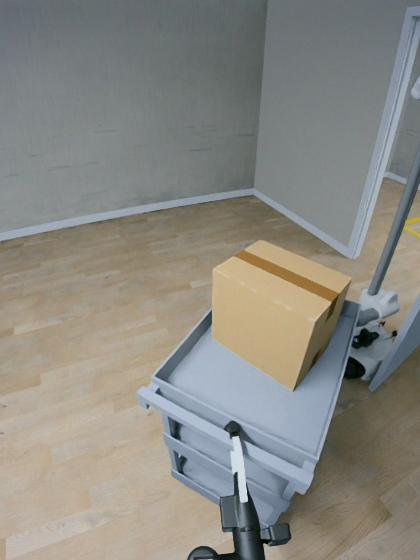

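Request:
{"api": "move", "payload": {
  "r2": {"base":{"translate_m":-0.45,"strafe_m":-0.12},"pace":"slow","contact_limits":{"translate_m":0.4}},
  "blocking": false,
  "cameras": []
}}

Request:
{"api": "wait", "payload": {
  "seconds": 8,
  "cameras": ["r2_head_camera","r1_head_right_camera"]
}}

Scene clock: 448.70 s.
move: r2 moving
r1: as last shown
r1.lidar_m: 0.65 0.60 0.25 1.99 0.25 0.25 0.44 1.32 1.32 2.79 2.85 3.87
r1.motor_effort: lift_m=+19(19) arm_m=+4(4) wheel_0=-18(18) wheel_1=+27(27) wheel_2=+1(1)
r1.servo_current: wrist_yaw_rad=39(65) wrist_pitch_rad=46(46) wrist_roll_rad=46(59) gripper_m=46(46)
r1.contact_limits: strafe_m 1
r1.wrist_depth_mm: - 135 - - 336 227 171 / - 124 146 559 340 219 173 / - 124 190 - 343 230 173 / 110 135 202 - 347 221 174 / 216 - - 1661 349 222 176 / 1008 1229 194 1008 190 224 176 / 750 759 759 153 329 202 176
r2.base_odometry: x=-2.414 y=+0.640 heading=-1.747
r2.turned_by_wheels: +0.000
r2.turned_by_imu: +0.001
r2.base_tilt: forward=-0.7 right=+0.1
r2.lidar_m: 0.44 0.57 4.00 3.51 2.76 1.37 1.08 1.09 1.21 1.85 1.50 0.36
r2.base_status: translate_m moving; strafe_m moving
r2.joint_positions: lift_m=+0.660 arm_m=+0.000 wrist_yaw_rad=+0.006 wrist_pitch_rad=-0.004 wrist_roll_rad=+1.569 gripper_m=-0.009
r2.joint_status: not commanded
r2.measured_speeds: translate_m=-0.049 strafe_m=-0.012 rotate_rad=+0.000 lift_m=+0.000 arm_m=+0.000 wrist_yaw_rad=+0.001 wrist_pitch_rad=+0.000 wrist_roll_rad=+0.000
r2.motor_effort: lift_m=+15(15) arm_m=-3(4) wheel_0=-2(6) wheel_1=-6(8) wheel_2=+14(16)
r2.servo_current: wrist_yaw_rad=59(59) wrist_pitch_rad=46(46) wrist_roll_rad=52(59) gripper_m=59(65)
r2.contact_limits: translate_m 0.4
r2.hand_pose: x=+0.4598 y=-0.0857 z=+0.8396 quat_wxyz=(+0.708, +0.707, +0.001, +0.004) (m; r2's base frame)
r2.wrist_depth_mm: - 384 - - 150 683 - / - 370 355 158 163 - - / - 439 402 173 179 - - / - - 466 190 198 - - / - - 569 148 220 - - / - - 183 169 171 1808 504 / - - - - - 1576 1281
pictures: none
No camera images: "cameras" was empty.

Scene clock: 454.10 s.
earlier move: r2 done
r1.base_odometry: x=-2.097 y=-0.439 heading=-2.381
r1.turned_by_wheels: +0.000
r1.turned_by_imu: +0.000
r1.base_tilt: forward=-1.6 right=+1.3
r1.lidar_m: 1.15 0.88 0.25 1.98 0.25 0.25 0.45 1.35 1.26 2.80 2.88 3.89
r1.base_status: not commanded
r1.joint_positions: lift_m=+0.124 arm_m=+0.000 wrist_yaw_rad=+3.196 wrist_pitch_rad=+0.002 wrist_roll_rad=+0.000 gripper_m=+0.056
r1.joint_status: not commanded
r1.measured_speeds: all 0
r1.motor_effort: lift_m=+19(20) arm_m=+4(4) wheel_0=-18(19) wheel_1=+27(28) wheel_2=+1(1)
r1.servo_current: wrist_yaw_rad=46(72) wrist_pitch_rad=39(52) wrist_roll_rad=26(72) gripper_m=39(52)
r1.contact_limits: strafe_m 1
r1.hand_pose: x=-0.1218 y=+0.0716 z=+0.3019 quat_wxyz=(-0.027, -0.001, +0.000, +1.000) (m; r1's base frame)
r1.wrist_depth_mm: - 135 - - 338 227 172 / - 124 146 559 338 218 172 / - 124 190 - 345 232 174 / 110 135 202 - 349 220 175 / 216 - - 1661 351 222 175 / 1008 1229 194 1008 191 224 175 / 750 759 759 154 327 202 176
r2.base_odometry: x=-2.452 y=+1.090 heading=-1.747
r2.turned_by_wheels: +0.000
r2.turned_by_imu: +0.002
r2.base_tilt: forward=-0.7 right=+0.0
r2.lidar_m: 0.42 0.42 4.28 3.44 1.66 0.81 0.66 0.62 0.72 1.15 2.37 0.42
r2.base_status: done
r2.joint_positions: lift_m=+0.660 arm_m=+0.000 wrist_yaw_rad=+0.007 wrist_pitch_rad=-0.004 wrist_roll_rad=+1.569 gripper_m=-0.009
r2.joint_status: not commanded
r2.measured_speeds: all 0
r2.motor_effort: lift_m=+15(15) arm_m=-4(4) wheel_0=-1(6) wheel_1=-5(8) wheel_2=+9(16)
r2.servo_current: wrist_yaw_rad=52(65) wrist_pitch_rad=46(52) wrist_roll_rad=52(59) gripper_m=72(72)
r2.contact_limits: translate_m 0.4
r2.hand_pose: x=+0.4599 y=-0.0855 z=+0.8396 quat_wxyz=(+0.708, +0.707, +0.001, +0.004) (m; r2's base frame)
r2.wrist_depth_mm: - - - 212 213 1464 1205 / - - - 162 216 1661 - / - - 436 220 220 798 - / - 452 436 224 225 809 - / - - 466 220 229 842 - / - - 186 176 178 - - / - - 525 - 131 - -
wait: 5.40 of 8 s (r2 has come to rest)
pictures: r1_head_right_camera, r2_head_camera
Images, in order (width x height): r1_head_right_camera 420x672, r2_head_camera 420x560.

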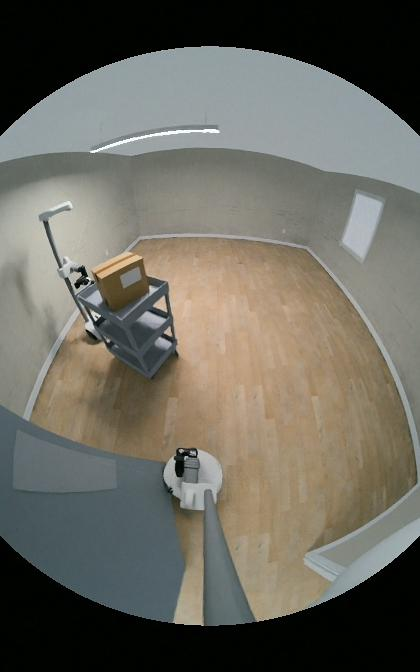

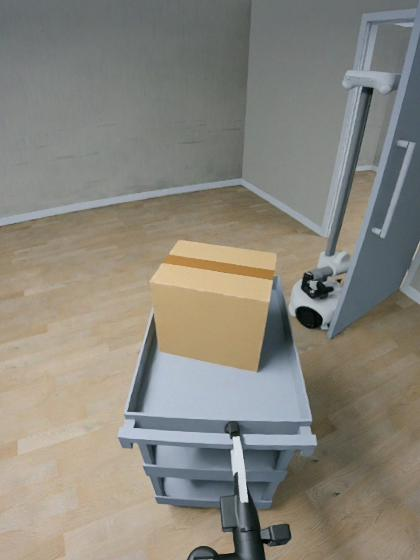

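Request:
{"api": "move", "payload": {
  "r2": {"base":{"translate_m":0.8},"pace":"slow","contact_limits":{"translate_m":0.35}},
  "blocking": false,
  "cameras": []
}}

Request:
{"api": "wait", "payload": {
  "seconds": 9,
  "cameras": ["r2_head_camera","r1_head_right_camera"]
}}

Scene clock: 464.27 s.
move: r2 moving
r1: as last shown
r1.lidar_m: 1.12 0.88 0.25 1.98 0.25 0.25 0.45 1.32 1.30 2.78 2.90 3.87
r1.motor_effort: lift_m=+19(19) arm_m=+4(4) wheel_0=-18(18) wheel_1=+27(27) wheel_2=+1(1)
r1.servo_current: wrist_yaw_rad=59(59) wrist_pitch_rad=39(46) wrist_roll_rad=52(52) gripper_m=39(46)
r1.contact_limits: strafe_m 1
r1.wrist_depth_mm: - 135 - - 338 227 171 / - 124 146 564 340 219 172 / - 124 190 - 343 231 173 / 110 136 202 - 349 221 175 / 216 - - 1661 349 222 176 / 991 1229 193 1008 191 224 176 / 759 750 750 153 329 202 176
r2.base_odometry: x=-2.454 y=+1.079 heading=-1.746
r2.turned_by_wheels: +0.001
r2.turned_by_imu: +0.001
r2.base_tilt: forward=-0.7 right=+0.0
r2.lidar_m: 0.41 0.42 4.25 3.47 1.65 0.83 0.66 0.64 0.72 1.13 2.37 0.43
r2.base_status: translate_m moving
r2.joint_positions: lift_m=+0.660 arm_m=+0.000 wrist_yaw_rad=+0.007 wrist_pitch_rad=-0.004 wrist_roll_rad=+1.569 gripper_m=-0.009
r2.joint_status: not commanded
r2.measured_speeds: translate_m=+0.050 strafe_m=+0.000 rotate_rad=+0.004 lift_m=+0.000 arm_m=+0.000 wrist_yaw_rad=+0.000 wrist_pitch_rad=+0.000 wrist_roll_rad=+0.000
r2.motor_effort: lift_m=+15(15) arm_m=-2(4) wheel_0=+13(14) wheel_1=+7(8) wheel_2=-10(13)
r2.servo_current: wrist_yaw_rad=52(59) wrist_pitch_rad=46(46) wrist_roll_rad=46(59) gripper_m=59(65)
r2.contact_limits: translate_m 0.35
r2.hand_pose: x=+0.4598 y=-0.0855 z=+0.8396 quat_wxyz=(+0.708, +0.707, +0.001, +0.004) (m; r2's base frame)
r2.wrist_depth_mm: - - - 210 211 1397 1229 / - - - 213 215 1708 - / - - 430 219 220 809 - / - 452 439 224 225 831 - / - - 466 221 229 831 - / - - 187 175 169 - - / - - 521 - - - -
pictures: none
No camera images: "cameras" was empty.

Scene clock: 473.07 s.
earlier move: r2 done
r1.base_odometry: x=-2.097 y=-0.439 heading=-2.381
r1.turned_by_wheels: +0.000
r1.turned_by_imu: -0.001
r1.base_tilt: forward=-1.6 right=+1.3
r1.lidar_m: 0.29 0.56 0.25 2.00 0.25 0.25 0.47 1.30 1.28 2.80 2.90 0.37
r1.base_status: not commanded
r1.joint_positions: lift_m=+0.124 arm_m=+0.000 wrist_yaw_rad=+3.196 wrist_pitch_rad=+0.002 wrist_roll_rad=+0.000 gripper_m=+0.056
r1.joint_status: not commanded
r1.measured_speeds: all 0
r1.motor_effort: lift_m=+19(20) arm_m=+4(4) wheel_0=-19(19) wheel_1=+27(28) wheel_2=+1(1)
r1.servo_current: wrist_yaw_rad=39(72) wrist_pitch_rad=46(52) wrist_roll_rad=46(78) gripper_m=39(52)
r1.contact_limits: strafe_m 1
r1.hand_pose: x=-0.1218 y=+0.0716 z=+0.3019 quat_wxyz=(-0.027, -0.001, +0.000, +1.000) (m; r1's base frame)
r1.wrist_depth_mm: - 135 - - 336 227 172 / - 124 146 564 340 219 172 / - 124 190 - 342 231 173 / 110 135 202 - 347 221 175 / 216 - - 1708 349 223 175 / 1008 1205 194 1025 191 224 176 / 750 741 759 153 327 202 176
r2.base_odometry: x=-2.593 y=+0.303 heading=-1.747
r2.turned_by_wheels: -0.001
r2.turned_by_imu: -0.005
r2.base_tilt: forward=-0.7 right=+0.1
r2.lidar_m: 0.42 3.35 3.66 3.74 3.55 1.75 1.41 1.37 1.51 2.13 1.13 0.38
r2.base_status: done
r2.joint_positions: lift_m=+0.660 arm_m=+0.000 wrist_yaw_rad=-0.008 wrist_pitch_rad=-0.004 wrist_roll_rad=+1.569 gripper_m=-0.009
r2.joint_status: not commanded
r2.measured_speeds: all 0
r2.motor_effort: lift_m=+15(15) arm_m=+4(4) wheel_0=+0(17) wheel_1=+4(9) wheel_2=-8(15)
r2.servo_current: wrist_yaw_rad=65(72) wrist_pitch_rad=46(59) wrist_roll_rad=52(59) gripper_m=59(72)
r2.contact_limits: translate_m 0.35
r2.hand_pose: x=+0.4586 y=-0.0896 z=+0.8396 quat_wxyz=(+0.708, +0.707, -0.004, -0.001) (m; r2's base frame)
r2.wrist_depth_mm: - - 397 161 163 - - / - 379 366 173 174 741 - / - 430 410 131 189 798 - / - - 469 143 205 - - / - - 535 156 223 - - / - - 187 179 171 1808 504 / - - - - - 1808 1255
wait: 8.80 of 9 s (r2 has come to rest)
pictures: r1_head_right_camera, r2_head_camera
Images, in order (width x height): r1_head_right_camera 420x672, r2_head_camera 420x560.

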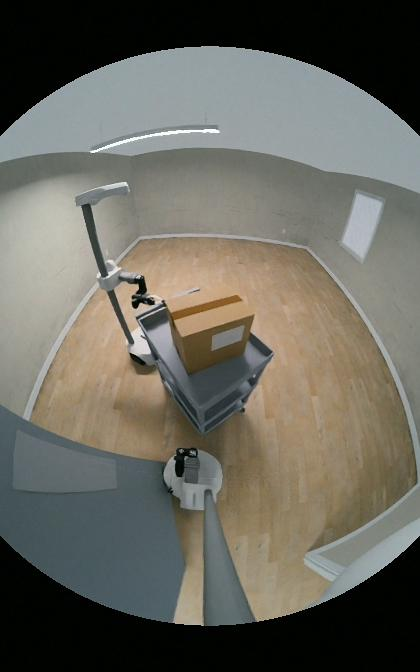

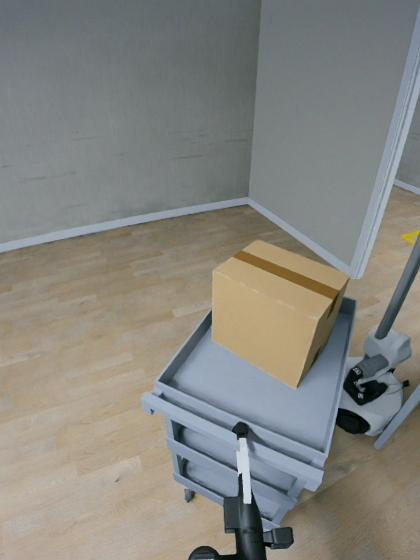

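Request:
{"api": "move", "payload": {
  "r2": {"base":{"translate_m":-0.3,"strafe_m":0.25},"pace":"slow","contact_limits":{"translate_m":0.4}},
  "blocking": false,
  "cameras": []
}}

Request:
{"api": "wait", "payload": {
  "seconds": 7,
  "cameras": []
}}

Request:
{"api": "move", "payload": {
  "r2": {"base":{"rotate_rad":-0.7},"pace":"slow"},
  "blocking": false,
  "cameras": []
}}

Request:
{"api": "wait", "payload": {
  "seconds": 3,
  "cameras": ["r2_head_camera","r1_head_right_camera"]
}}

Scene clock: 492.77 s.
move: r2 moving
r1: as last shown
r1.turned_by_imu: +0.000
r1.lidar_m: 0.29 0.58 0.25 1.99 0.25 0.25 0.46 1.34 1.32 2.79 2.88 0.37
r1.motor_effort: lift_m=+19(19) arm_m=+4(4) wheel_0=-18(18) wheel_1=+27(27) wheel_2=+1(1)
r1.servo_current: wrist_yaw_rad=39(65) wrist_pitch_rad=39(46) wrist_roll_rad=52(59) gripper_m=39(46)
r1.contact_limits: strafe_m 1
r1.wrist_depth_mm: - 135 - - 336 227 171 / - 124 146 559 338 218 172 / - 124 190 - 343 231 173 / 109 135 202 - 345 220 175 / 216 - - 1661 351 223 176 / 1008 1229 194 1025 190 223 176 / 750 750 750 153 329 202 176
r2.base_odometry: x=-2.583 y=+0.311 heading=-1.748
r2.turned_by_wheels: +0.000
r2.turned_by_imu: +0.000
r2.base_tilt: forward=-0.7 right=+0.1
r2.lidar_m: 0.44 3.36 3.66 3.73 3.52 1.74 1.39 1.38 1.53 2.14 1.13 0.37
r2.base_status: translate_m moving; strafe_m moving
r2.joint_positions: lift_m=+0.660 arm_m=+0.000 wrist_yaw_rad=-0.008 wrist_pitch_rad=-0.004 wrist_roll_rad=+1.569 gripper_m=-0.009
r2.joint_status: not commanded
r2.measured_speeds: translate_m=-0.039 strafe_m=+0.034 rotate_rad=+0.002 lift_m=+0.000 arm_m=+0.000 wrist_yaw_rad=+0.000 wrist_pitch_rad=+0.000 wrist_roll_rad=+0.000
r2.motor_effort: lift_m=+15(15) arm_m=+4(4) wheel_0=-16(16) wheel_1=+4(6) wheel_2=+5(8)
r2.servo_current: wrist_yaw_rad=46(65) wrist_pitch_rad=46(46) wrist_roll_rad=46(59) gripper_m=59(65)
r2.contact_limits: translate_m 0.4
r2.hand_pose: x=+0.4586 y=-0.0896 z=+0.8396 quat_wxyz=(+0.708, +0.707, -0.004, -0.001) (m; r2's base frame)
r2.wrist_depth_mm: - - 421 162 164 - - / - 379 368 171 176 741 - / - 436 413 132 190 798 - / - - 466 144 206 - - / - - 539 198 224 - - / - - 186 180 171 1863 504 / - - - - - 1808 1229
pictures: none
No camera images: "cameras" was empty.

Scene clock: 497.40 s.
earlier move: r2 done
r1.base_odometry: x=-2.097 y=-0.439 heading=-2.381
r1.turned_by_wheels: +0.000
r1.turned_by_imu: +0.000
r1.base_tilt: forward=-1.6 right=+1.3
r1.lidar_m: 0.68 0.78 0.25 1.96 0.25 0.25 0.46 1.34 1.30 2.80 2.87 3.86
r1.base_status: not commanded
r1.joint_positions: lift_m=+0.124 arm_m=+0.000 wrist_yaw_rad=+3.196 wrist_pitch_rad=+0.002 wrist_roll_rad=+0.000 gripper_m=+0.056
r1.joint_status: not commanded
r1.measured_speeds: all 0
r1.motor_effort: lift_m=+19(19) arm_m=+4(4) wheel_0=-18(19) wheel_1=+27(28) wheel_2=+1(1)
r1.servo_current: wrist_yaw_rad=46(78) wrist_pitch_rad=46(52) wrist_roll_rad=46(65) gripper_m=39(52)
r1.contact_limits: strafe_m 1
r1.hand_pose: x=-0.1218 y=+0.0716 z=+0.3019 quat_wxyz=(-0.027, -0.001, +0.000, +1.000) (m; r1's base frame)
r1.wrist_depth_mm: - 135 - - 336 227 171 / - 124 145 564 340 219 172 / - 124 190 - 343 230 173 / 110 135 202 - 347 221 175 / 216 - - 1708 349 224 175 / 1008 1205 194 1008 191 224 175 / 759 750 750 153 327 202 176
r2.base_odometry: x=-2.294 y=+0.554 heading=-1.746
r2.turned_by_wheels: +0.001
r2.turned_by_imu: +0.002
r2.base_tilt: forward=-0.6 right=+0.1
r2.lidar_m: 0.41 0.55 3.88 3.41 3.05 1.51 1.19 1.20 1.32 2.01 1.52 0.37
r2.base_status: done
r2.joint_positions: lift_m=+0.660 arm_m=+0.000 wrist_yaw_rad=+0.003 wrist_pitch_rad=-0.004 wrist_roll_rad=+1.569 gripper_m=-0.009
r2.joint_status: not commanded
r2.measured_speeds: all 0
r2.motor_effort: lift_m=+15(15) arm_m=-3(4) wheel_0=-2(17) wheel_1=+5(7) wheel_2=+12(14)
r2.servo_current: wrist_yaw_rad=52(65) wrist_pitch_rad=46(52) wrist_roll_rad=52(65) gripper_m=59(72)
r2.contact_limits: translate_m 0.4
r2.hand_pose: x=+0.4596 y=-0.0864 z=+0.8396 quat_wxyz=(+0.708, +0.707, +0.000, +0.003) (m; r2's base frame)
r2.wrist_depth_mm: - - 410 160 163 676 - / - 384 366 170 175 741 - / - 430 407 131 189 - - / - - 466 142 204 - - / - - 530 156 224 - - / - - 183 182 170 1863 512 / - - - - - 1708 462
wait: 4.63 of 7 s (r2 has come to rest)
pictures: none
No camera images: "cameras" was empty.

Scene clock: 497.90 s.
move: r2 moving
r1: as last shown
r1.lidar_m: 0.65 0.78 0.25 1.99 0.25 0.26 0.48 1.32 1.31 2.80 2.86 3.87
r1.motor_effort: lift_m=+19(19) arm_m=+4(4) wheel_0=-18(18) wheel_1=+27(27) wheel_2=+1(1)
r1.servo_current: wrist_yaw_rad=46(59) wrist_pitch_rad=39(52) wrist_roll_rad=59(65) gripper_m=39(46)
r1.contact_limits: strafe_m 1
r1.wrist_depth_mm: - 135 - - 334 227 172 / - 124 146 559 340 218 172 / - 124 190 - 345 230 174 / 110 136 202 - 349 221 175 / 216 - - 1708 349 223 175 / 991 1205 193 1025 191 224 176 / 750 759 759 153 325 202 176
r2.base_odometry: x=-2.294 y=+0.554 heading=-1.872
r2.turned_by_wheels: -0.125
r2.turned_by_imu: -0.121
r2.base_tilt: forward=-0.7 right=+0.0
r2.lidar_m: 0.42 0.50 3.70 3.48 3.38 1.69 1.26 1.18 1.25 1.73 1.58 0.40
r2.base_status: rotate_rad moving
r2.joint_positions: lift_m=+0.660 arm_m=+0.000 wrist_yaw_rad=+0.013 wrist_pitch_rad=-0.004 wrist_roll_rad=+1.569 gripper_m=-0.009
r2.joint_status: not commanded
r2.measured_speeds: translate_m=-0.001 strafe_m=+0.001 rotate_rad=-0.496 lift_m=+0.000 arm_m=+0.000 wrist_yaw_rad=+0.000 wrist_pitch_rad=+0.000 wrist_roll_rad=+0.000
r2.motor_effort: lift_m=+15(15) arm_m=-4(4) wheel_0=+16(20) wheel_1=+10(10) wheel_2=+14(17)
r2.servo_current: wrist_yaw_rad=72(85) wrist_pitch_rad=46(46) wrist_roll_rad=39(65) gripper_m=65(65)
r2.hand_pose: x=+0.4604 y=-0.0838 z=+0.8396 quat_wxyz=(+0.708, +0.707, +0.003, +0.006) (m; r2's base frame)
r2.wrist_depth_mm: - - - 174 177 691 - / - 488 404 183 186 741 - / - 421 410 193 196 809 - / - 480 445 205 209 831 - / - - 508 218 223 - - / - - 187 181 171 1863 - / - - - - - 1708 484
pictures: none
No camera images: "cameras" was empty.

Scene clock: 499.37 s.
earlier move: r2 done
r1.base_odometry: x=-2.097 y=-0.439 heading=-2.381
r1.turned_by_wheels: +0.000
r1.turned_by_imu: +0.000
r1.base_tilt: forward=-1.6 right=+1.3
r1.lidar_m: 0.67 0.72 0.25 1.99 0.25 0.25 0.47 1.33 1.29 2.80 2.89 3.87
r1.base_status: not commanded
r1.joint_positions: lift_m=+0.124 arm_m=+0.000 wrist_yaw_rad=+3.196 wrist_pitch_rad=+0.002 wrist_roll_rad=+0.000 gripper_m=+0.056
r1.joint_status: not commanded
r1.measured_speeds: all 0
r1.motor_effort: lift_m=+19(20) arm_m=+4(4) wheel_0=-18(19) wheel_1=+27(28) wheel_2=+1(1)
r1.servo_current: wrist_yaw_rad=39(65) wrist_pitch_rad=39(52) wrist_roll_rad=39(65) gripper_m=46(52)
r1.contact_limits: strafe_m 1
r1.hand_pose: x=-0.1218 y=+0.0716 z=+0.3019 quat_wxyz=(-0.027, -0.001, +0.000, +1.000) (m; r1's base frame)
r1.wrist_depth_mm: - 135 - - 338 226 171 / - 124 146 564 342 218 173 / - 124 190 - 345 231 174 / 110 136 202 - 347 220 174 / 216 - - 1661 351 223 176 / 1008 1255 193 1008 190 224 176 / 759 750 750 153 327 202 176
r2.base_odometry: x=-2.294 y=+0.554 heading=-2.445
r2.turned_by_wheels: -0.573
r2.turned_by_imu: -0.556
r2.base_tilt: forward=-0.7 right=+0.1
r2.lidar_m: 0.26 0.26 3.57 3.67 3.52 3.35 1.72 1.26 1.19 1.24 1.69 0.47
r2.base_status: done
r2.joint_positions: lift_m=+0.660 arm_m=+0.000 wrist_yaw_rad=+0.009 wrist_pitch_rad=-0.004 wrist_roll_rad=+1.569 gripper_m=-0.009
r2.joint_status: not commanded
r2.measured_speeds: all 0
r2.motor_effort: lift_m=+15(15) arm_m=-4(5) wheel_0=+4(20) wheel_1=+3(10) wheel_2=+9(17)
r2.servo_current: wrist_yaw_rad=65(91) wrist_pitch_rad=46(52) wrist_roll_rad=46(65) gripper_m=59(72)
r2.hand_pose: x=+0.4601 y=-0.0847 z=+0.8396 quat_wxyz=(+0.708, +0.707, +0.002, +0.005) (m; r2's base frame)
r2.wrist_depth_mm: - - - - - 1618 1229 / - - - 281 - 1863 1229 / - - - 245 320 325 322 / - - - 216 278 1281 1205 / - - - 193 250 1708 549 / - - 185 172 180 750 - / - 418 407 - 207 - -
wait: 1.47 of 3 s (r2 has come to rest)
pictures: r1_head_right_camera, r2_head_camera
Images, in order (width x height): r1_head_right_camera 420x672, r2_head_camera 420x560.

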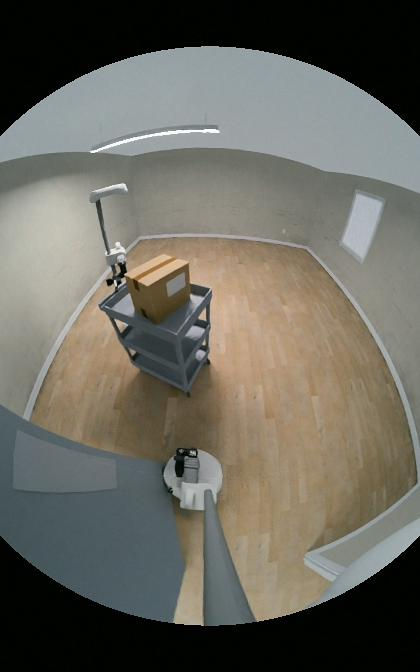

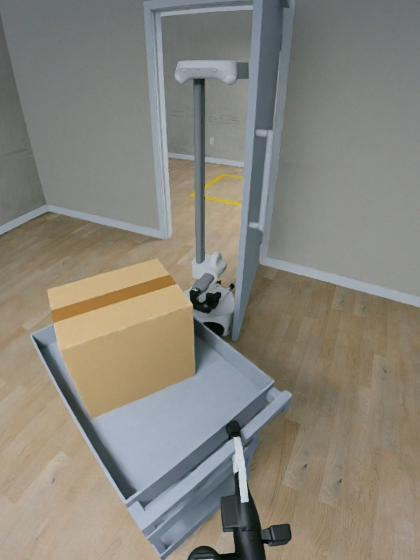

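Request:
{"api": "move", "payload": {
  "cameras": ["r1_head_right_camera","r2_head_camera","r2_head_left_camera"]
}}

Scene clock: 521.63 s.
r1.base_odometry: x=-2.097 y=-0.439 heading=-2.381
r1.turned_by_wheels: +0.000
r1.turned_by_imu: +0.000
r1.base_tilt: forward=-1.6 right=+1.3
r1.lidar_m: 0.69 0.74 0.25 1.99 0.25 0.25 0.47 1.33 1.28 2.79 2.90 3.88
r1.base_status: not commanded
r1.joint_positions: lift_m=+0.124 arm_m=+0.000 wrist_yaw_rad=+3.196 wrist_pitch_rad=+0.002 wrist_roll_rad=+0.000 gripper_m=+0.056
r1.joint_status: not commanded
r1.measured_speeds: all 0
r1.motor_effort: lift_m=+19(20) arm_m=+4(4) wheel_0=-18(19) wheel_1=+27(28) wheel_2=+1(1)
r1.servo_current: wrist_yaw_rad=59(65) wrist_pitch_rad=39(52) wrist_roll_rad=46(65) gripper_m=39(52)
r1.contact_limits: strafe_m 1
r1.hand_pose: x=-0.1218 y=+0.0716 z=+0.3019 quat_wxyz=(-0.027, -0.001, +0.000, +1.000) (m; r1's base frame)
r1.wrist_depth_mm: - 135 - - 334 227 171 / - 124 146 564 338 220 172 / - 124 190 - 343 230 173 / 110 135 202 - 349 221 175 / 216 - - 1661 351 223 175 / 1025 1229 193 1008 191 224 176 / 750 768 750 153 329 202 175
r2.base_odometry: x=-2.294 y=+0.554 heading=-2.445
r2.turned_by_wheels: +0.000
r2.turned_by_imu: +0.000
r2.base_tilt: forward=-0.7 right=+0.1
r2.lidar_m: 0.27 0.26 3.55 3.67 3.53 3.37 1.76 1.26 1.19 1.23 1.69 0.48
r2.base_status: done
r2.joint_positions: lift_m=+0.660 arm_m=+0.000 wrist_yaw_rad=+0.009 wrist_pitch_rad=-0.004 wrist_roll_rad=+1.569 gripper_m=-0.009
r2.joint_status: not commanded
r2.measured_speeds: all 0
r2.motor_effort: lift_m=+15(15) arm_m=-4(5) wheel_0=+4(20) wheel_1=+3(10) wheel_2=+9(17)
r2.servo_current: wrist_yaw_rad=72(91) wrist_pitch_rad=46(52) wrist_roll_rad=52(65) gripper_m=65(72)
r2.hand_pose: x=+0.4601 y=-0.0847 z=+0.8396 quat_wxyz=(+0.708, +0.707, +0.002, +0.005) (m; r2's base frame)
r2.wrist_depth_mm: - - - - - 1661 1229 / - - - 281 - 1863 1229 / - - - 246 324 324 322 / - - - 216 279 1281 1205 / - - - 193 249 1756 544 / - - 185 172 180 759 - / - 421 404 - 207 - -
pictures: r1_head_right_camera, r2_head_camera, r2_head_left_camera
Images, in order (width x height): r1_head_right_camera 420x672, r2_head_camera 420x560, r2_head_left_camera 420x672.

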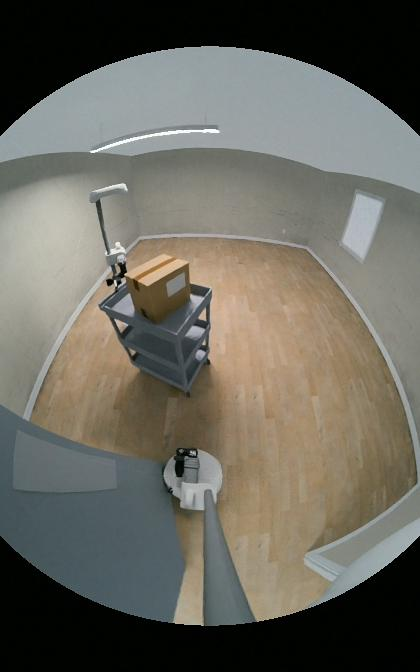

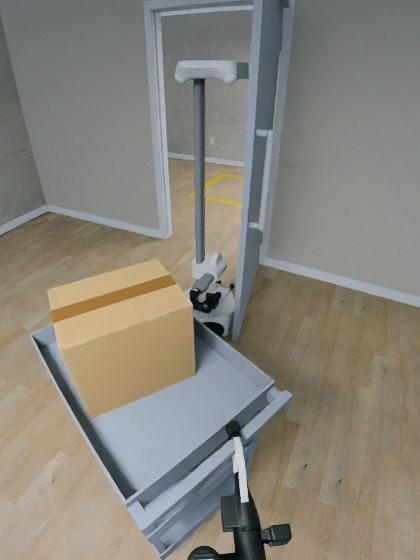

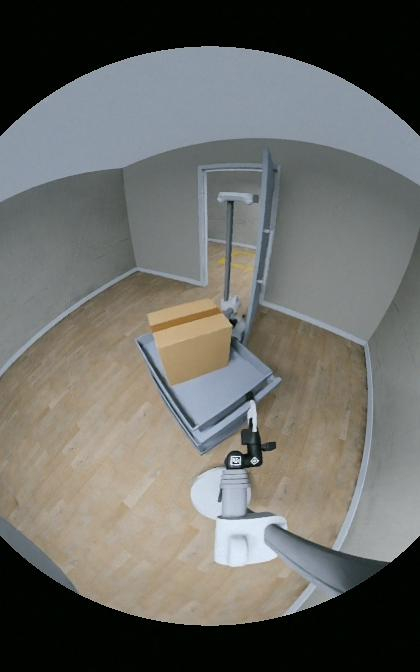

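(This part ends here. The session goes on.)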